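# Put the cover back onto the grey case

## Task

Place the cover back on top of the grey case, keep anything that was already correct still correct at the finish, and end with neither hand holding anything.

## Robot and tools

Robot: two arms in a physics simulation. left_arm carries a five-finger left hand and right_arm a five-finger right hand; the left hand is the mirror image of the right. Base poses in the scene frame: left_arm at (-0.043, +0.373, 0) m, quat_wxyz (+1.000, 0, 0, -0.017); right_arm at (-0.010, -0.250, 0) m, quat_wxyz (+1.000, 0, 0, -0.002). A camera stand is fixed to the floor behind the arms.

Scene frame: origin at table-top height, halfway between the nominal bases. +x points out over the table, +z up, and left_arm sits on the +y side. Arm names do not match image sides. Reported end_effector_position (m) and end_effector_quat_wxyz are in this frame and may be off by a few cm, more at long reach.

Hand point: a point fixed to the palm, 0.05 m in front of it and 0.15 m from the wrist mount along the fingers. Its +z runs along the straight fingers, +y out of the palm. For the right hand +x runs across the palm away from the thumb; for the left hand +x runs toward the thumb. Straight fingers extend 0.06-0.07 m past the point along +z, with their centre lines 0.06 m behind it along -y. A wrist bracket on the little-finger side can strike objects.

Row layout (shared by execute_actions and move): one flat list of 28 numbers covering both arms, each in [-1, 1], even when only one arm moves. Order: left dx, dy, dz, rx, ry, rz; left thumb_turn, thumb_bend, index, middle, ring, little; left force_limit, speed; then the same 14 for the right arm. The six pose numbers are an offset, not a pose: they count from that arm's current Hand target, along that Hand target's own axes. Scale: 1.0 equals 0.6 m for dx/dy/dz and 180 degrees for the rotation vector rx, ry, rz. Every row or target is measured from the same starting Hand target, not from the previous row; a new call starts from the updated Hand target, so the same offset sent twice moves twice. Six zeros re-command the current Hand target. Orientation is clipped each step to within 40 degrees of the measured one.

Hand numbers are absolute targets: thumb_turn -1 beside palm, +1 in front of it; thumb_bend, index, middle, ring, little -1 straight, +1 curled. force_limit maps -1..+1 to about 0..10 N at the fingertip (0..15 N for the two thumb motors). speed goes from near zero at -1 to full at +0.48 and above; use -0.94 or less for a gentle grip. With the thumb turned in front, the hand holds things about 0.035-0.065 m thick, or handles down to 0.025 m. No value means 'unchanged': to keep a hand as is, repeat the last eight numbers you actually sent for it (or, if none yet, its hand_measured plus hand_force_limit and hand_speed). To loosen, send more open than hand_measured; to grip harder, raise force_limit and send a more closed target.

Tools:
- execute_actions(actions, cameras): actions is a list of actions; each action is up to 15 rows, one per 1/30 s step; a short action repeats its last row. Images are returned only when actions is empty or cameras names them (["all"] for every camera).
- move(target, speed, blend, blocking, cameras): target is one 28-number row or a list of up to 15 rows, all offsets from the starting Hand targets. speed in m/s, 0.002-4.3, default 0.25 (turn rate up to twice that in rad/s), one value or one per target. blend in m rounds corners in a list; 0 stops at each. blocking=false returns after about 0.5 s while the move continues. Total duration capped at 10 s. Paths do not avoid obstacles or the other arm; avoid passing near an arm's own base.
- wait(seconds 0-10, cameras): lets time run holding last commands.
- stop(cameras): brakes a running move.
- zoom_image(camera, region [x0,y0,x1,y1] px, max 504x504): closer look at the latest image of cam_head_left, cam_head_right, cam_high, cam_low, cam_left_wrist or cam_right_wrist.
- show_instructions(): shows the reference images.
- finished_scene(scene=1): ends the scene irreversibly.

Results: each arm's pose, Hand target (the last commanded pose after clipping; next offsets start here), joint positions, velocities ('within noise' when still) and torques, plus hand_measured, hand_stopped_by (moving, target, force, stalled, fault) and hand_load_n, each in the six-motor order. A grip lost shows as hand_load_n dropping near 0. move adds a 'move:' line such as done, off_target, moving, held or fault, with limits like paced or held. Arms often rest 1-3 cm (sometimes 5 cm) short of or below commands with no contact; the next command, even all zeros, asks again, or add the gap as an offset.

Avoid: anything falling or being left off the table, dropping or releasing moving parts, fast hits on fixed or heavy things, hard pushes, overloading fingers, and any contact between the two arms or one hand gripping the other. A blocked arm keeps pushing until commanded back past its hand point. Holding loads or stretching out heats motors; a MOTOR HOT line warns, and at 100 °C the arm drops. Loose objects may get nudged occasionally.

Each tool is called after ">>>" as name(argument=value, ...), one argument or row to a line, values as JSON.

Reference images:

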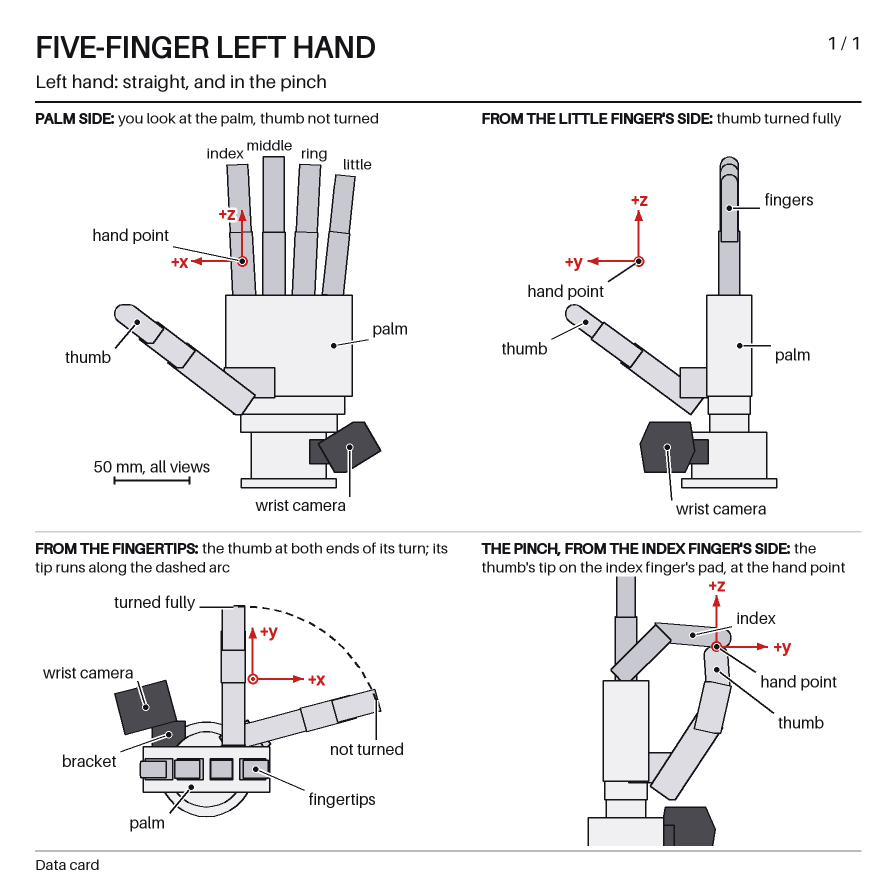

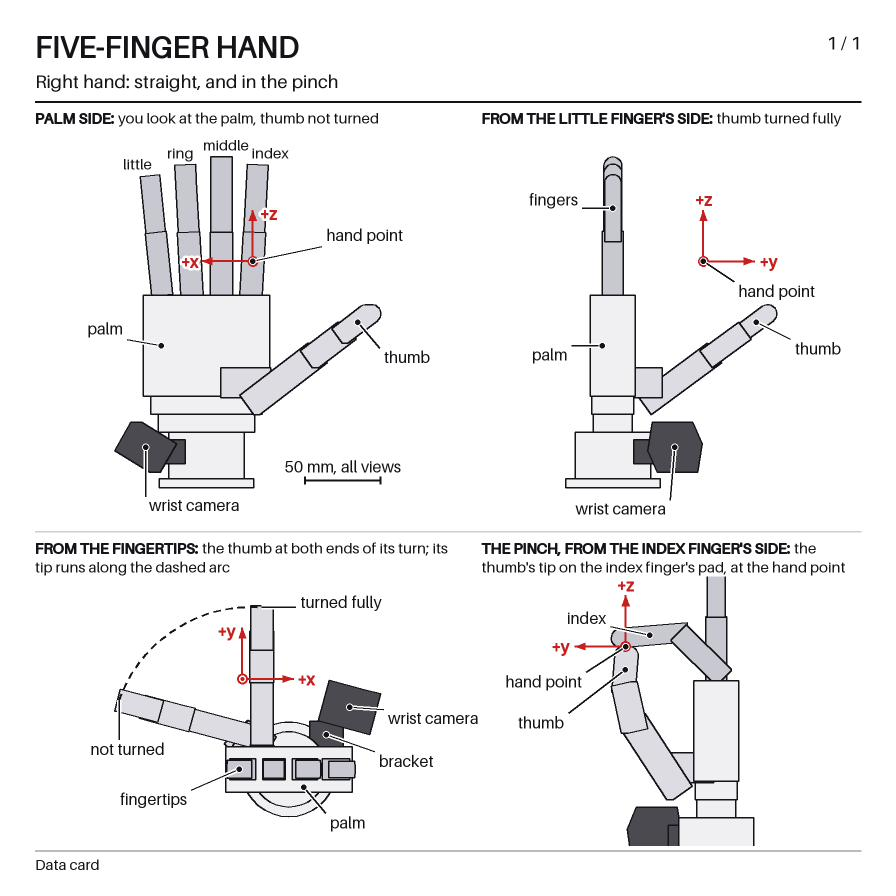

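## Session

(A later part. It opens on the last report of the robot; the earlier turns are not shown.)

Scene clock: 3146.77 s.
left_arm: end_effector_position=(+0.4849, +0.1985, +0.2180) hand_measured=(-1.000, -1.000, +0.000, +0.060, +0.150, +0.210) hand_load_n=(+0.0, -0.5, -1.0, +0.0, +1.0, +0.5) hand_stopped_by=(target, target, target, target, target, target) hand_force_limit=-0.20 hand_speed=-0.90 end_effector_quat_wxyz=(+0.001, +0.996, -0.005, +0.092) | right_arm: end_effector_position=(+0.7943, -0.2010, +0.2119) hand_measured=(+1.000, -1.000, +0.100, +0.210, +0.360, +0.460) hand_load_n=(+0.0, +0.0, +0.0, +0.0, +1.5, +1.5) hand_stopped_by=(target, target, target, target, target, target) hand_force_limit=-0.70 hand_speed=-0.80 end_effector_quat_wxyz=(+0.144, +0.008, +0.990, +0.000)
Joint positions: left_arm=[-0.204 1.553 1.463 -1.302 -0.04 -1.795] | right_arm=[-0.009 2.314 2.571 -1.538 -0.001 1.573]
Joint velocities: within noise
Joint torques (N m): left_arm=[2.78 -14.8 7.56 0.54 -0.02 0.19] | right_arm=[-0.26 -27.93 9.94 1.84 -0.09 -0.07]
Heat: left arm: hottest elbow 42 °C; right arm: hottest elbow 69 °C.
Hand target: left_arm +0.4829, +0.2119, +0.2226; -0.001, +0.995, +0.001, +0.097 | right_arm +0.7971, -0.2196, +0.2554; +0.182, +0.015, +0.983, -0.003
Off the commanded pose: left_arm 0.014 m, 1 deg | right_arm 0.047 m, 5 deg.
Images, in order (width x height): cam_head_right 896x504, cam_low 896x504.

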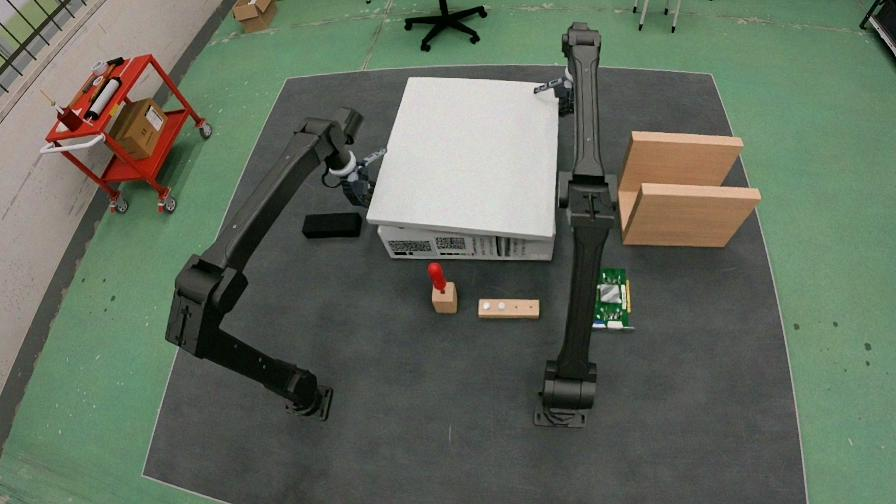

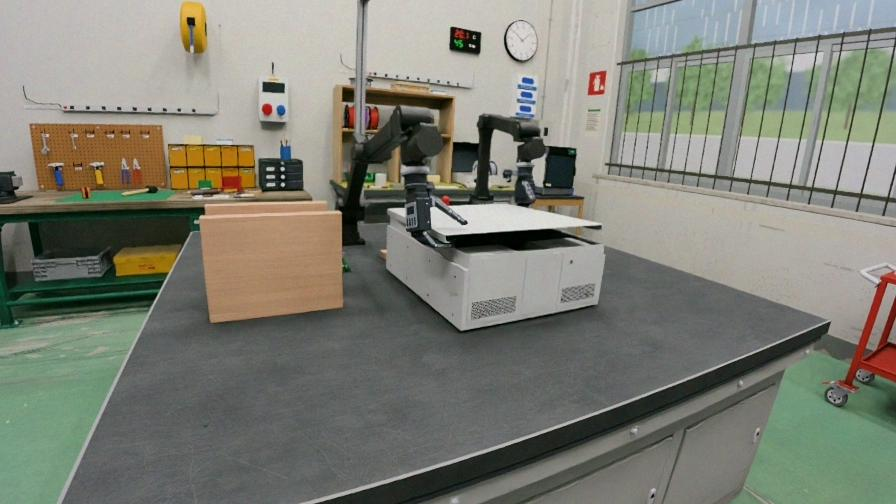

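>>> move(
  target=[0,0,0,0,0,0,-1,-1,0.0,0.06,0.15,0.21,-0.2,-0.9,0,0,0,0,0,0,1.0,0.3,0.1,0.21,0.36,0.46,-0.4,-0.9],
  speed=0.03,
  cameras=["cam_low","cam_right_wrist"],
)

>>> zoom_image(
  camera="cam_low",
  region=[370, 190, 490, 270],
)

Scene clock: 3158.77 s.
left_arm: end_effector_position=(+0.4849, +0.1985, +0.2180) hand_measured=(-1.000, -1.000, +0.000, +0.060, +0.150, +0.210) hand_load_n=(+0.5, -0.5, -1.5, +0.0, +1.5, +0.0) hand_stopped_by=(target, target, target, target, target, target) hand_force_limit=-0.20 hand_speed=-0.90 end_effector_quat_wxyz=(+0.001, +0.996, -0.005, +0.092) | right_arm: end_effector_position=(+0.7941, -0.2007, +0.2119) hand_measured=(+1.000, -0.764, +0.100, +0.210, +0.360, +0.460) hand_load_n=(+0.0, +4.0, +0.0, +0.0, +3.0, +2.5) hand_stopped_by=(target, force, target, target, target, target) hand_force_limit=-0.40 hand_speed=-0.90 end_effector_quat_wxyz=(+0.144, +0.006, +0.990, +0.000)
Joint positions: left_arm=[-0.204 1.553 1.463 -1.302 -0.04 -1.795] | right_arm=[-0.009 2.314 2.571 -1.538 -0.002 1.571]
Joint torques (N m): left_arm=[2.84 -14.86 7.47 0.64 0 0.2] | right_arm=[-0.91 -27.69 9.98 1.4 -0.04 -0.02]
Heat: left arm: hottest elbow 42 °C; right arm: hottest elbow 67 °C.
Hand target: left_arm +0.4829, +0.2119, +0.2226; -0.001, +0.995, +0.001, +0.097 | right_arm +0.7971, -0.2195, +0.2554; +0.182, +0.015, +0.983, -0.003
Off the commanded pose: left_arm 0.014 m, 1 deg | right_arm 0.047 m, 5 deg.
move: off_target (left_arm, right_arm)
Images, in order (width x height): cam_low 896x504, cam_right_wrist 672x504.

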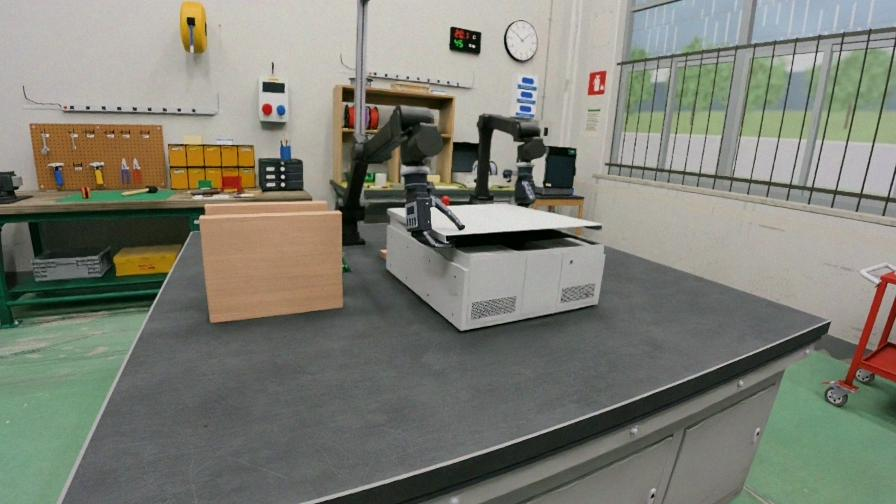

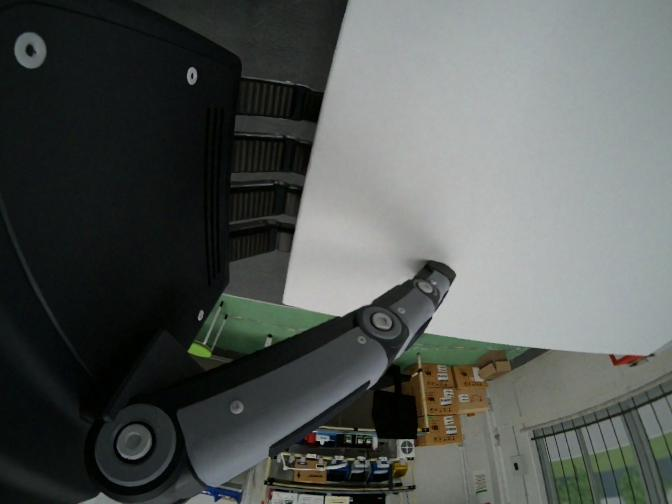

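Scaled by 4.200.

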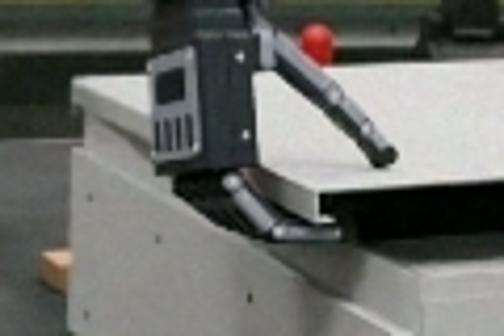

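>>> move(
  target=[0,0,0,0,0,0,-1,-1,0.0,0.06,0.15,0.21,-0.2,-0.9,-0.039,0.0502,-0.0077,0,0,0,1.0,0.3,0.1,0.21,0.36,0.46,-0.4,-0.9],
  speed=0.02,
  cameras=["cam_head_right","cam_low"],
)

>>> zoom_image(
  camera="cam_low",
  region=[370, 190, 490, 270],
)

>>> zoom_image(
  camera="cam_low",
  region=[530, 190, 630, 260],
)

>>> zoom_image(
  camera="cam_head_right",
  region=[360, 190, 480, 270],
)

>>> zoom_image(
  camera="cam_head_right",
  region=[470, 190, 590, 270],
)

Scene clock: 3190.20 s.
left_arm: end_effector_position=(+0.4849, +0.1990, +0.2180) hand_measured=(-1.000, -1.000, +0.000, +0.060, +0.150, +0.210) hand_load_n=(+0.0, +0.0, -2.0, +0.0, +1.5, +0.0) hand_stopped_by=(target, target, target, target, target, target) hand_force_limit=-0.20 hand_speed=-0.90 end_effector_quat_wxyz=(+0.001, +0.996, -0.006, +0.092) | right_arm: end_effector_position=(+0.8063, -0.1907, +0.2179) hand_measured=(+1.000, -0.764, +0.100, +0.210, +0.360, +0.460) hand_load_n=(-1.0, +3.5, +0.0, +0.0, +3.0, +1.5) hand_stopped_by=(target, force, target, target, target, target) hand_force_limit=-0.40 hand_speed=-0.90 end_effector_quat_wxyz=(+0.145, +0.004, +0.989, -0.002)
Joint positions: left_arm=[-0.203 1.553 1.463 -1.302 -0.04 -1.791] | right_arm=[0.005 2.45 2.843 -1.673 0.005 1.579]
Joint torques (N m): left_arm=[2.84 -14.86 7.46 0.58 0 0.16] | right_arm=[1.73 -24.7 16.66 0.75 0.04 0.35]
Heat: left arm: hottest elbow 42 °C; right arm: hottest elbow 62 °C.
Hand target: left_arm +0.4829, +0.2119, +0.2226; -0.002, +0.995, +0.001, +0.097 | right_arm +0.8182, -0.1899, +0.2678; +0.182, +0.015, +0.983, -0.003
Off the commanded pose: left_arm 0.014 m, 1 deg | right_arm 0.052 m, 5 deg.
elbow stopped short (right arm): the move would have taken joint 3 (elbow) straighter than the controller allows.
move: off_target (left_arm, right_arm)
Images, in order (width x height): cam_head_right 896x504, cam_low 896x504.

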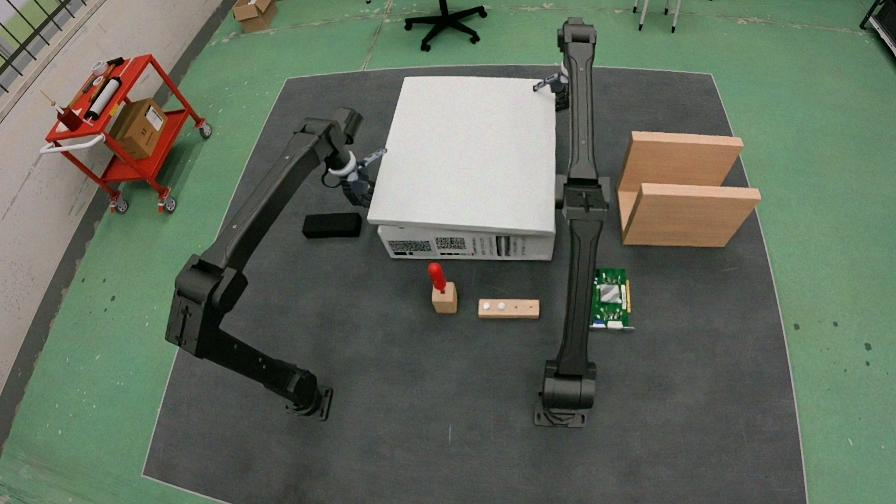

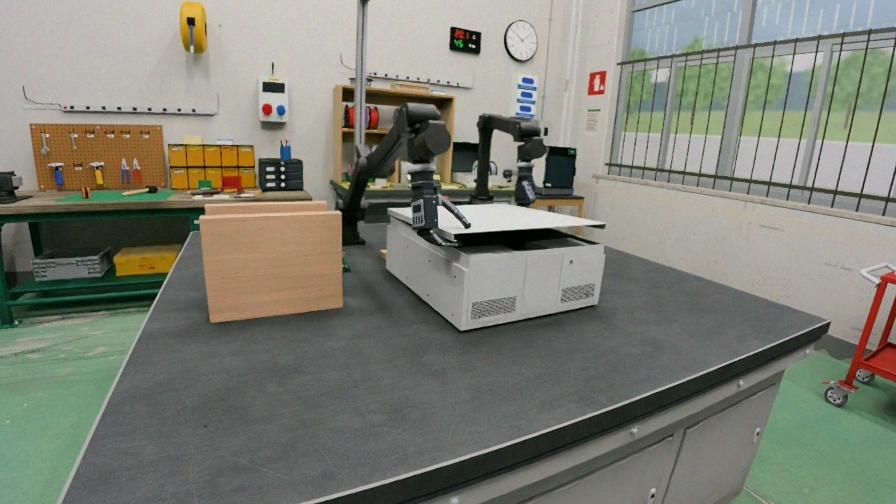

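Scaled by 4.200.

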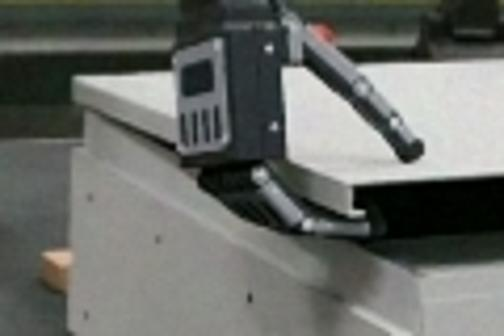

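Scaled by 5.040.

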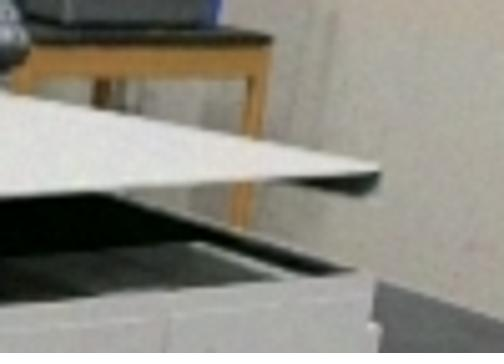

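Scaled by 4.200.

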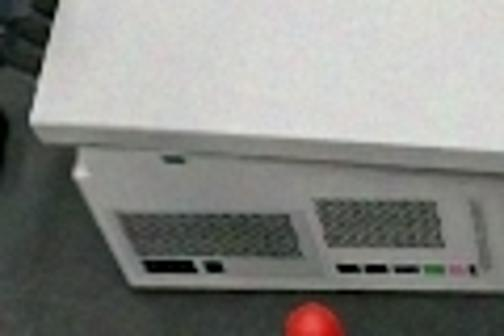

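Scaled by 4.200.

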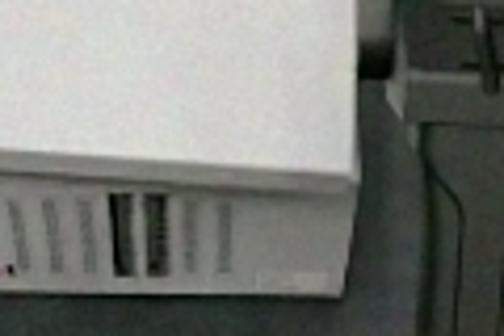

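>>> move(
  target=[
    [0,0,0,0,0,0,-1,-1,0.0,0.06,0.15,0.21,-0.2,-0.9,0,0,0,0,0,0,1.0,-1,0.1,0.21,0.36,0.46,-0.4,-0.8],
    [0,0,0,0,0,0,-1,-1,0.0,0.06,0.15,0.21,-0.2,-0.9,0.0669,-0.0022,-0.0257,0,0,0,1.0,-1,0.1,0.21,0.36,0.46,-0.4,-0.8],
  ],
  speed=0.03,
  cameras=["cam_head_right","cam_low"],
)

>>> zoom_image(
  camera="cam_low",
  region=[370, 190, 490, 270],
)

>>> zoom_image(
  camera="cam_head_right",
  region=[360, 190, 480, 270],
)

>>> zoom_image(
  camera="cam_head_right",
  region=[470, 190, 590, 270],
)

Scene clock: 3214.33 s.
left_arm: end_effector_position=(+0.4845, +0.2035, +0.2192) hand_measured=(-1.000, -1.000, +0.000, +0.060, +0.150, +0.210) hand_load_n=(+0.0, +0.0, -4.0, +0.0, +0.0, +4.5) hand_stopped_by=(target, target, target, target, target, target) hand_force_limit=-0.20 hand_speed=-0.90 end_effector_quat_wxyz=(+0.000, +0.996, -0.008, +0.093) | right_arm: end_effector_position=(+0.7766, -0.1939, +0.2251) hand_measured=(+1.000, -1.000, +0.100, +0.210, +0.360, +0.460) hand_load_n=(+0.0, -0.5, +2.0, +0.0, +0.0, +0.0) hand_stopped_by=(target, target, target, target, target, target) hand_force_limit=-0.40 hand_speed=-0.80 end_effector_quat_wxyz=(+0.149, +0.013, +0.989, -0.008)
Joint positions: left_arm=[-0.194 1.548 1.46 -1.302 -0.041 -1.781] | right_arm=[0.006 2.214 2.427 -1.484 0.02 1.596]
Joint torques (N m): left_arm=[2.02 -14.45 7.75 0.58 0.06 0.04] | right_arm=[2.2 -27.81 9.81 1.43 -0.33 0.08]
Heat: left arm: hottest elbow 41 °C; right arm: hottest elbow 69 °C.
Hand target: left_arm +0.4830, +0.2119, +0.2227; -0.001, +0.995, +0.000, +0.097 | right_arm +0.7752, -0.1902, +0.2681; +0.183, +0.015, +0.983, -0.003
Off the commanded pose: left_arm 0.009 m, 1 deg | right_arm 0.043 m, 4 deg.
elbow stopped short (right arm): the move would have taken joint 3 (elbow) straighter than the controller allows.
move: off_target (right_arm)
Images, in order (width x height): cam_head_right 896x504, cam_low 896x504.

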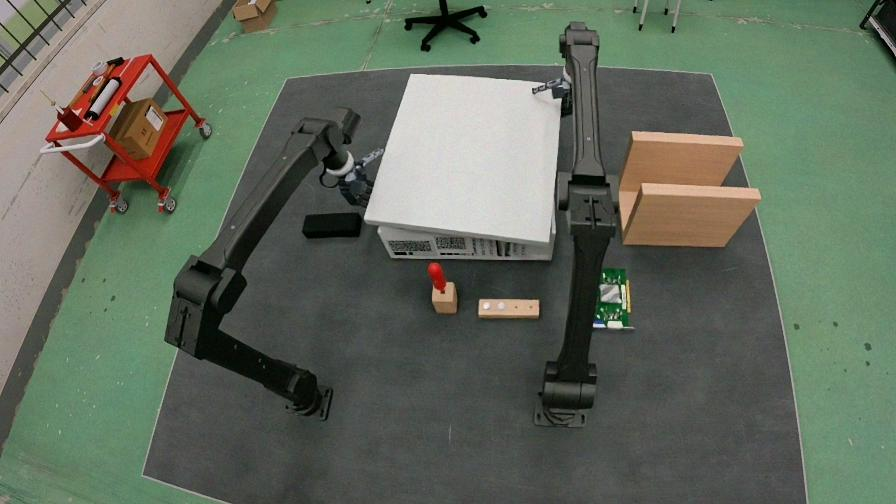

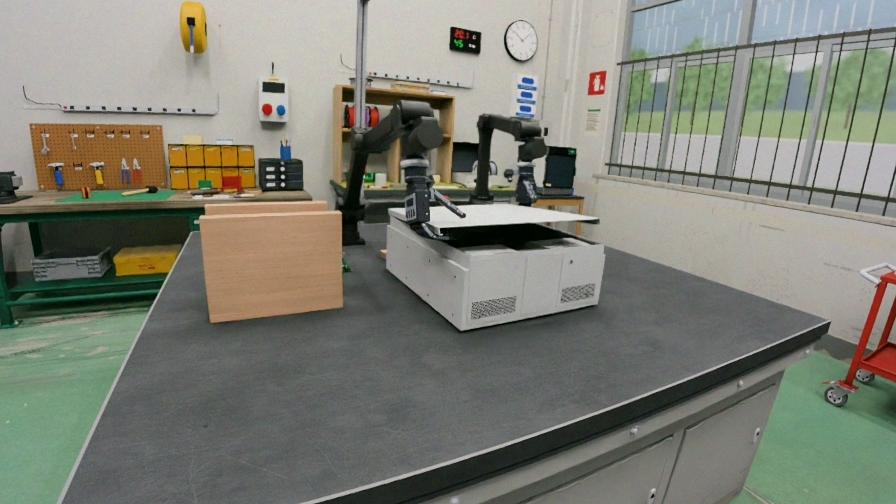

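Scaled by 4.200.

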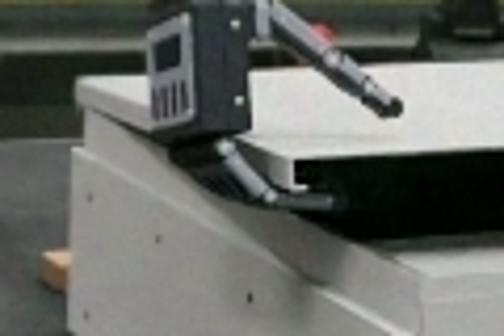

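Scaled by 4.200.

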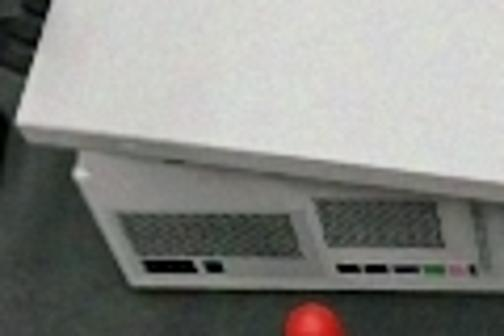

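Scaled by 4.200.

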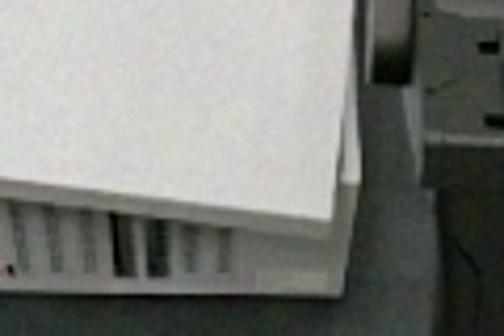

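>>> move(
  target=[0,0,0,0,0,0,-1,-1,0.0,0.06,0.15,0.21,-0.2,-0.9,0.0108,-0.04,0.0311,0,0,0,1.0,-1,0.1,0.21,0.36,0.46,-0.4,-0.8],
  speed=0.02,
  cameras=["cam_head_right","cam_low"],
)

>>> zoom_image(
  camera="cam_low",
  region=[370, 190, 490, 270],
)

>>> zoom_image(
  camera="cam_head_right",
  region=[470, 190, 590, 270],
)

Scene clock: 3321.53 s.
left_arm: end_effector_position=(+0.4845, +0.2035, +0.2192) hand_measured=(-1.000, -1.000, +0.000, +0.060, +0.150, +0.210) hand_load_n=(+0.0, -0.5, -2.0, +0.5, +2.0, +0.0) hand_stopped_by=(target, target, target, target, target, target) hand_force_limit=-0.20 hand_speed=-0.90 end_effector_quat_wxyz=(+0.000, +0.996, -0.008, +0.093) | right_arm: end_effector_position=(+0.7725, -0.2009, +0.2078) hand_measured=(+1.000, -1.000, +0.100, +0.210, +0.360, +0.460) hand_load_n=(+0.0, -0.5, +1.0, +0.0, +0.0, +0.0) hand_stopped_by=(target, target, target, target, target, target) hand_force_limit=-0.40 hand_speed=-0.80 end_effector_quat_wxyz=(+0.145, +0.012, +0.989, -0.002)
Joint positions: left_arm=[-0.194 1.548 1.46 -1.302 -0.041 -1.781] | right_arm=[-0.008 2.19 2.338 -1.427 0.005 1.582]
Joint torques (N m): left_arm=[1.96 -14.21 7.75 0.64 0.08 0.05] | right_arm=[0.15 -27.16 10.1 1.87 -0.16 -0.1]
Heat: left arm: hottest elbow 39 °C; right arm: hottest elbow 55 °C.
Hand target: left_arm +0.4830, +0.2119, +0.2227; -0.001, +0.995, +0.001, +0.097 | right_arm +0.7751, -0.2139, +0.2481; +0.182, +0.015, +0.983, -0.003
Off the commanded pose: left_arm 0.009 m, 1 deg | right_arm 0.043 m, 4 deg.
move: off_target (right_arm)
Images, in order (width x height): cam_head_right 896x504, cam_low 896x504.

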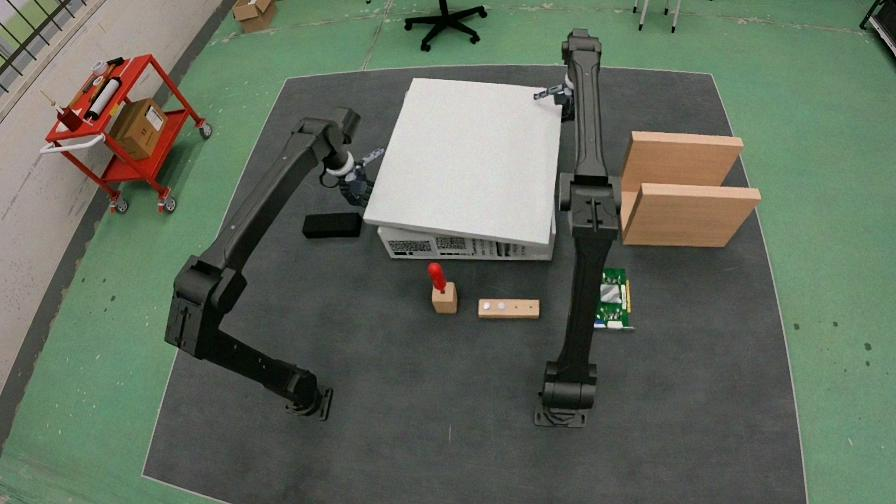

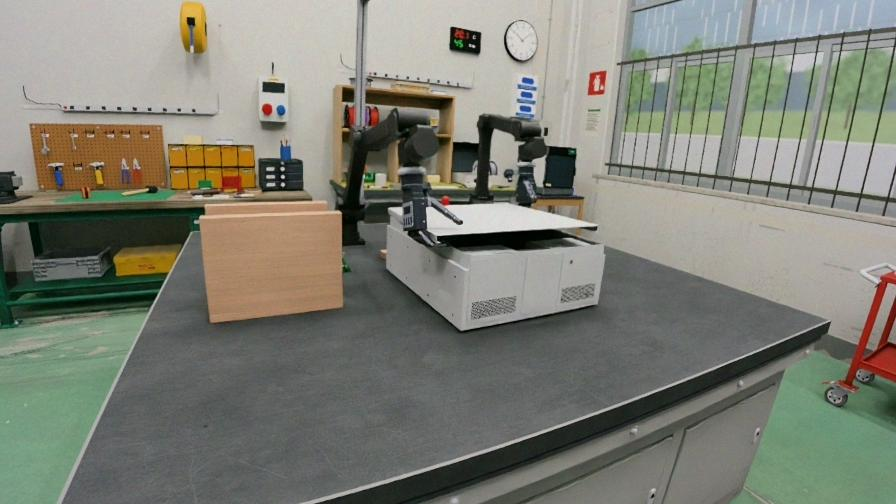

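Scaled by 4.200.

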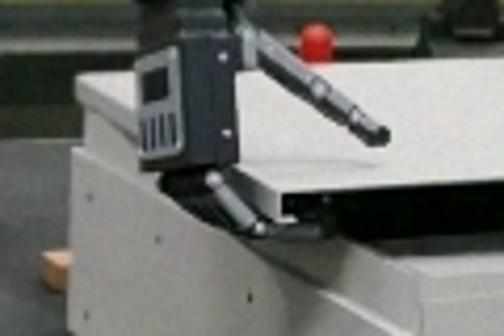

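Scaled by 4.200.

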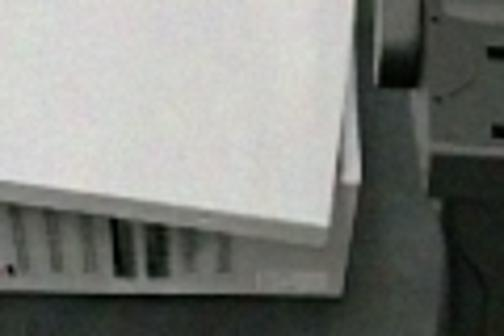

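>>> execute_actions(
  actions=[],
  cameras=["all"],
)

Scene clock: 3360.77 s.
left_arm: end_effector_position=(+0.4845, +0.2035, +0.2192) hand_measured=(-1.000, -1.000, +0.000, +0.060, +0.150, +0.210) hand_load_n=(+0.0, +0.0, -1.5, +0.0, +2.0, +0.0) hand_stopped_by=(target, target, target, target, target, target) hand_force_limit=-0.20 hand_speed=-0.90 end_effector_quat_wxyz=(+0.000, +0.996, -0.008, +0.093) | right_arm: end_effector_position=(+0.7725, -0.2012, +0.2080) hand_measured=(+1.000, -1.000, +0.100, +0.210, +0.360, +0.460) hand_load_n=(-0.5, +0.0, +1.0, +0.0, +0.0, +0.0) hand_stopped_by=(target, target, target, target, target, target) hand_force_limit=-0.40 hand_speed=-0.80 end_effector_quat_wxyz=(+0.146, +0.012, +0.989, -0.002)
Joint positions: left_arm=[-0.194 1.548 1.46 -1.302 -0.041 -1.781] | right_arm=[-0.008 2.189 2.337 -1.426 0.005 1.582]
Joint velocities: within noise
Joint torques (N m): left_arm=[1.85 -14.39 7.75 0.62 0.09 0.06] | right_arm=[0.62 -26.17 9.83 1.84 -0.17 -0.03]
Heat: left arm: hottest elbow 39 °C; right arm: hottest elbow 55 °C.
Hand target: left_arm +0.4830, +0.2119, +0.2227; -0.001, +0.995, +0.001, +0.097 | right_arm +0.7751, -0.2142, +0.2482; +0.182, +0.015, +0.983, -0.003
Off the commanded pose: left_arm 0.009 m, 1 deg | right_arm 0.042 m, 4 deg.

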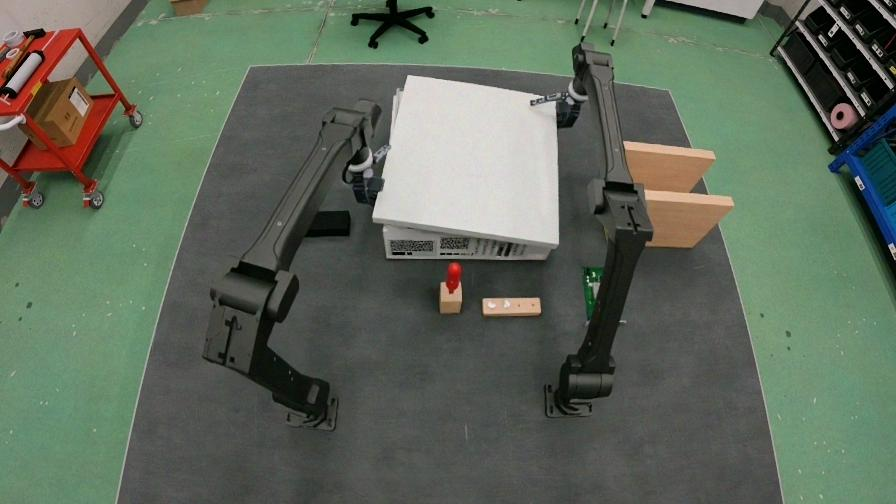

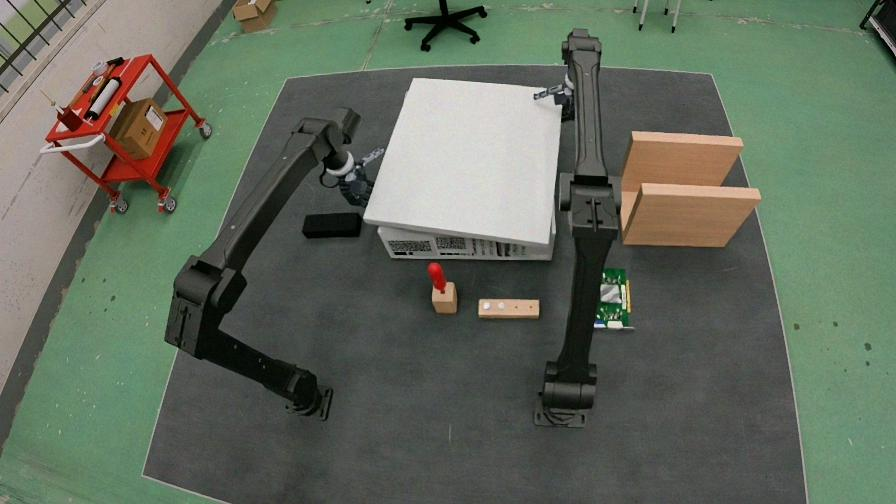

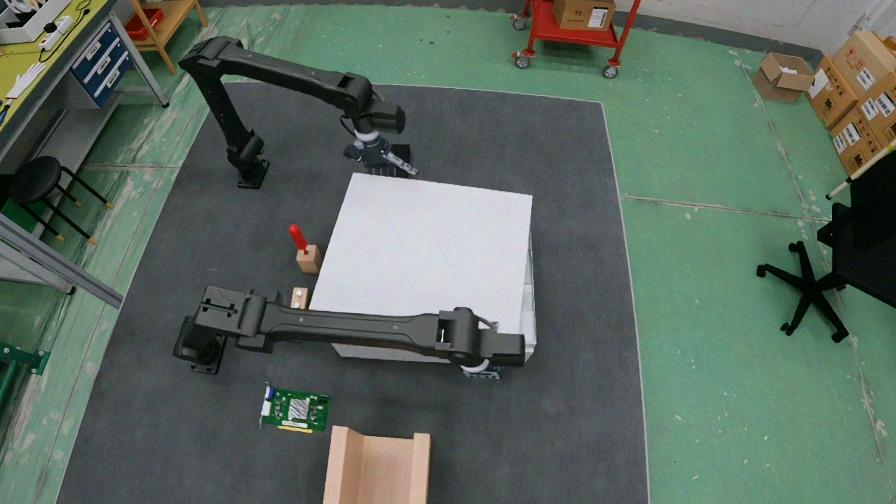

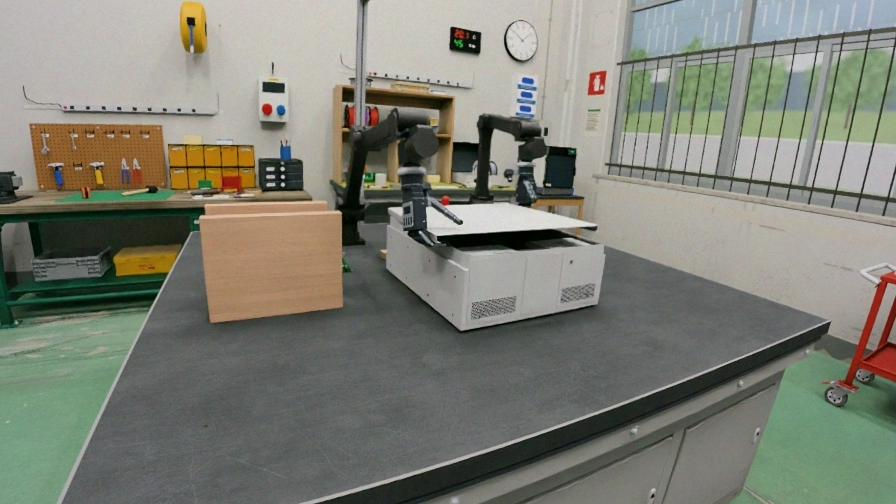

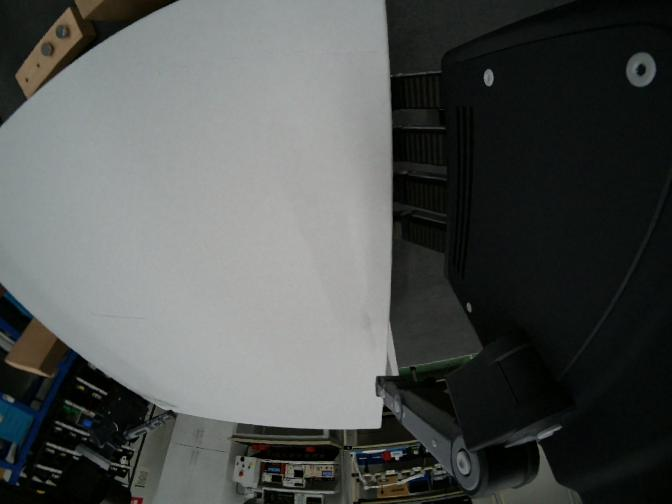

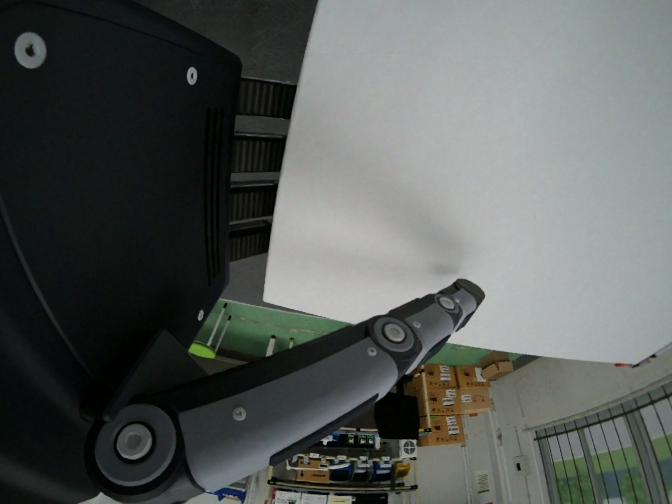

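>>> zoom_image(
  camera="cam_low",
  region=[370, 180, 620, 340],
)

>>> zoom_image(
  camera="cam_low",
  region=[370, 190, 490, 270],
)

>>> zoom_image(
  camera="cam_head_right",
  region=[350, 170, 600, 280],
)

Scaled by 2.016.

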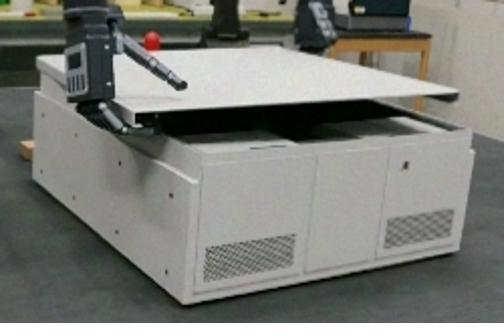

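Scaled by 4.200.

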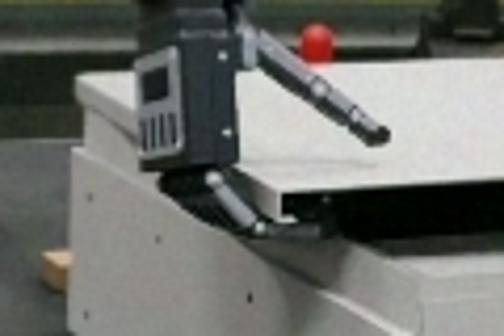

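Scaled by 2.016.

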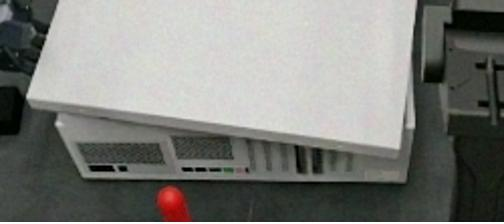

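>>> move(
  target=[0,0,0,0,0,0,-1,-1,0.0,0.06,0.15,0.21,-0.2,-0.9, 0.00776,0,0.0202,0,0,0,1.0,-1,0.1,0.21,0.36,0.46,-0.4,-0.8],
  speed=0.03,
  cameras=["cam_low","cam_head_right"],
)

Scene clock: 3432.73 s.
left_arm: end_effector_position=(+0.4845, +0.2035, +0.2192) hand_measured=(-1.000, -1.000, +0.000, +0.060, +0.150, +0.210) hand_load_n=(+0.0, +0.0, -0.5, +0.0, +0.0, +0.0) hand_stopped_by=(target, target, target, target, target, target) hand_force_limit=-0.20 hand_speed=-0.90 end_effector_quat_wxyz=(+0.000, +0.996, -0.008, +0.093) | right_arm: end_effector_position=(+0.7723, -0.2013, +0.1967) hand_measured=(+1.000, -1.000, +0.100, +0.210, +0.360, +0.460) hand_load_n=(+0.0, -0.5, +1.0, +0.0, +0.0, +0.0) hand_stopped_by=(target, target, target, target, target, target) hand_force_limit=-0.40 hand_speed=-0.80 end_effector_quat_wxyz=(+0.147, +0.011, +0.989, -0.002)
Joint positions: left_arm=[-0.194 1.548 1.46 -1.302 -0.041 -1.781] | right_arm=[-0.009 2.179 2.288 -1.385 0.003 1.581]
Joint torques (N m): left_arm=[1.9 -14.21 7.77 0.58 0.07 0.07] | right_arm=[-0.62 -27.05 9.88 1.69 -0.22 -0.06]
Heat: left arm: hottest elbow 38 °C; right arm: hottest elbow 55 °C.
Hand target: left_arm +0.4830, +0.2118, +0.2227; -0.001, +0.995, +0.000, +0.097 | right_arm +0.7751, -0.2141, +0.2353; +0.182, +0.015, +0.983, -0.003
Off the commanded pose: left_arm 0.009 m, 1 deg | right_arm 0.041 m, 4 deg.
move: off_target (right_arm)
Images, in order (width x height): cam_head_right 896x504, cam_low 896x504.

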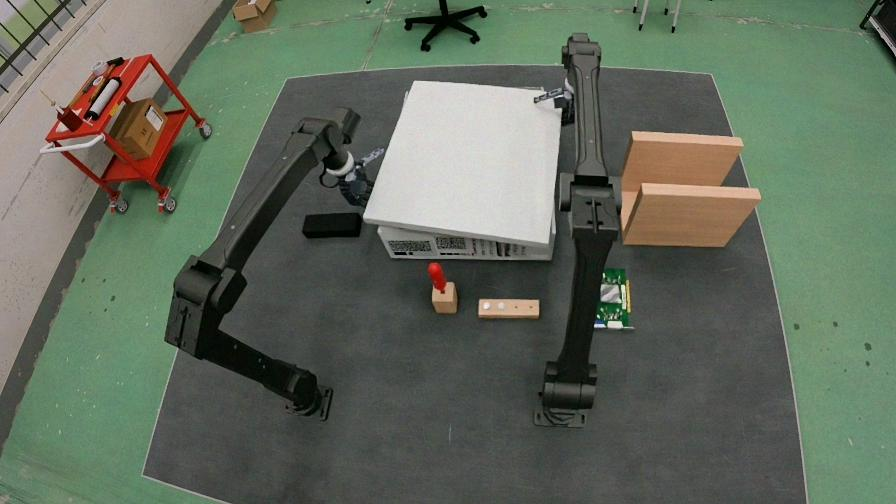

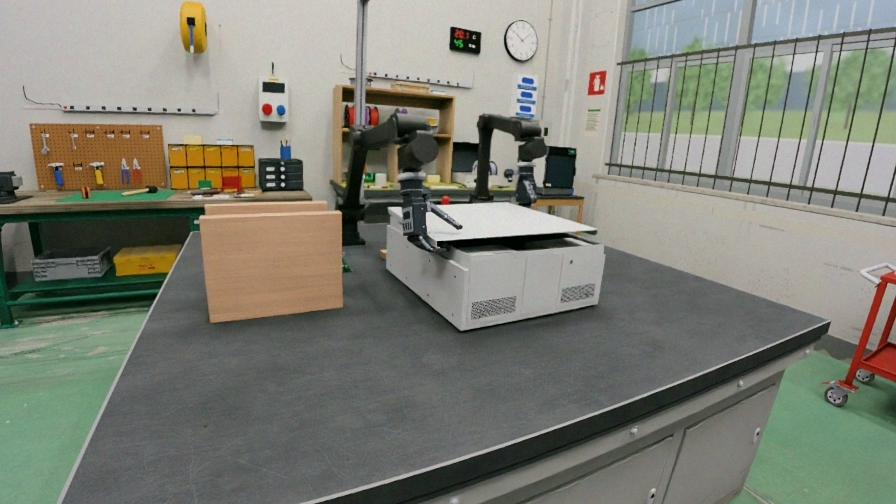

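>>> zoom_image(
  camera="cam_low",
  region=[370, 190, 490, 270],
)

>>> zoom_image(
  camera="cam_low",
  region=[370, 180, 620, 340],
)

Scaled by 4.200.

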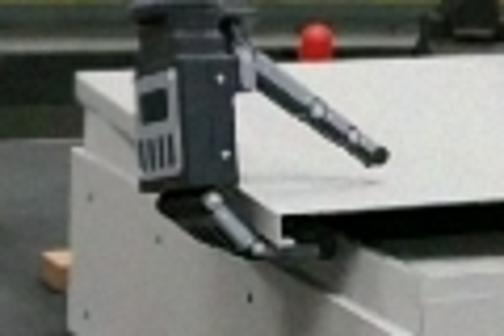

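Scaled by 2.016.

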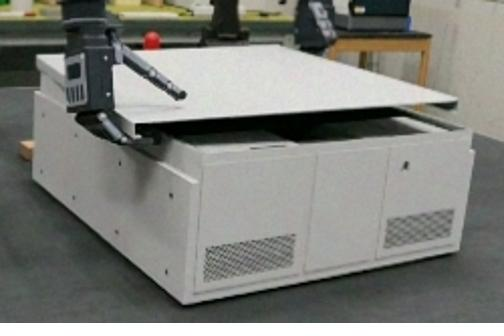

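>>> move(
  target=[0,0,0,0,0,0,-1,-1,0.0,0.06,0.15,0.21,-0.2,-0.9, 0.0072,0,0.0187,0,0,0,1.0,-1,0.1,0.21,0.36,0.46,-0.4,-0.8],
  speed=0.03,
  cameras=["cam_low","cam_head_right"],
)

>>> zoom_image(
  camera="cam_low",
  region=[370, 190, 490, 270],
)

>>> zoom_image(
  camera="cam_low",
  region=[370, 180, 620, 340],
)

Scene clock: 3444.17 s.
left_arm: end_effector_position=(+0.4845, +0.2035, +0.2192) hand_measured=(-1.000, -1.000, +0.000, +0.060, +0.150, +0.210) hand_load_n=(+0.0, +0.0, -0.5, +0.5, +0.0, +0.0) hand_stopped_by=(target, target, target, target, target, target) hand_force_limit=-0.20 hand_speed=-0.90 end_effector_quat_wxyz=(+0.000, +0.996, -0.008, +0.093) | right_arm: end_effector_position=(+0.7721, -0.2013, +0.1891) hand_measured=(+1.000, -1.000, +0.100, +0.210, +0.360, +0.460) hand_load_n=(+0.0, +0.0, +1.0, +0.0, +0.0, +0.0) hand_stopped_by=(target, target, target, target, target, target) hand_force_limit=-0.40 hand_speed=-0.80 end_effector_quat_wxyz=(+0.151, +0.011, +0.989, -0.002)
Joint positions: left_arm=[-0.194 1.548 1.46 -1.302 -0.041 -1.781] | right_arm=[-0.009 2.168 2.247 -1.348 0.003 1.581]
Joint torques (N m): left_arm=[2.08 -14.27 7.75 0.57 0.07 0.06] | right_arm=[-0.38 -25.58 9.63 1.72 -0.16 -0.1]
Heat: left arm: hottest elbow 38 °C; right arm: hottest elbow 55 °C.
Hand target: left_arm +0.4830, +0.2118, +0.2227; -0.001, +0.995, +0.000, +0.097 | right_arm +0.7752, -0.2141, +0.2232; +0.182, +0.015, +0.983, -0.003
Off the commanded pose: left_arm 0.009 m, 1 deg | right_arm 0.037 m, 4 deg.
move: off_target (right_arm)
Images, in order (width x height): cam_head_right 896x504, cam_low 896x504.

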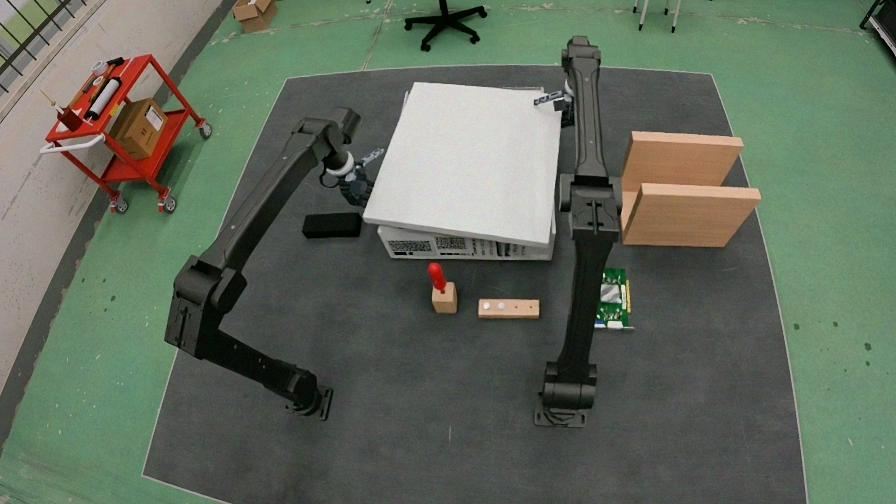

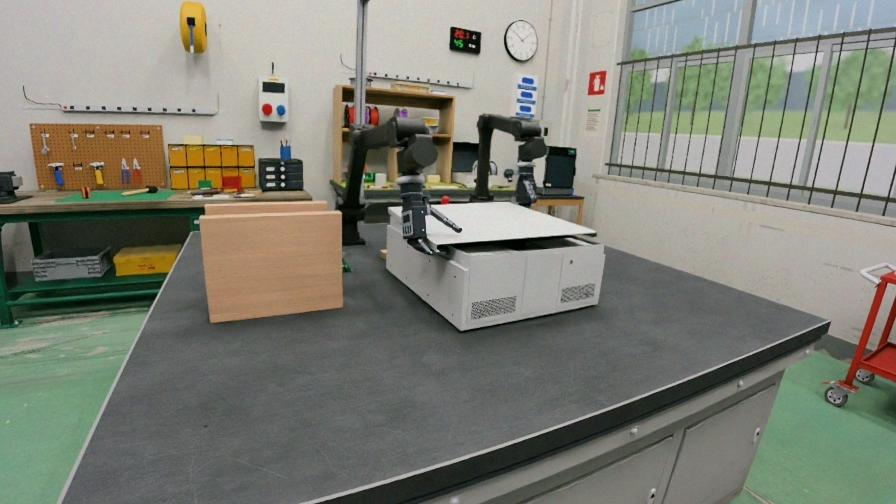

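Scaled by 4.200.

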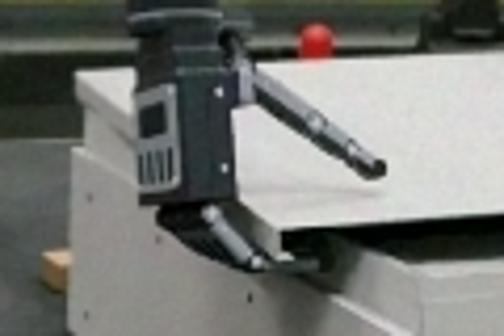

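Scaled by 2.016.

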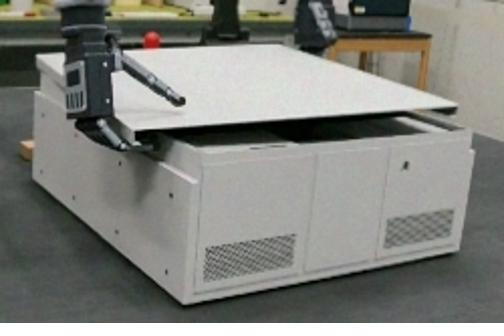

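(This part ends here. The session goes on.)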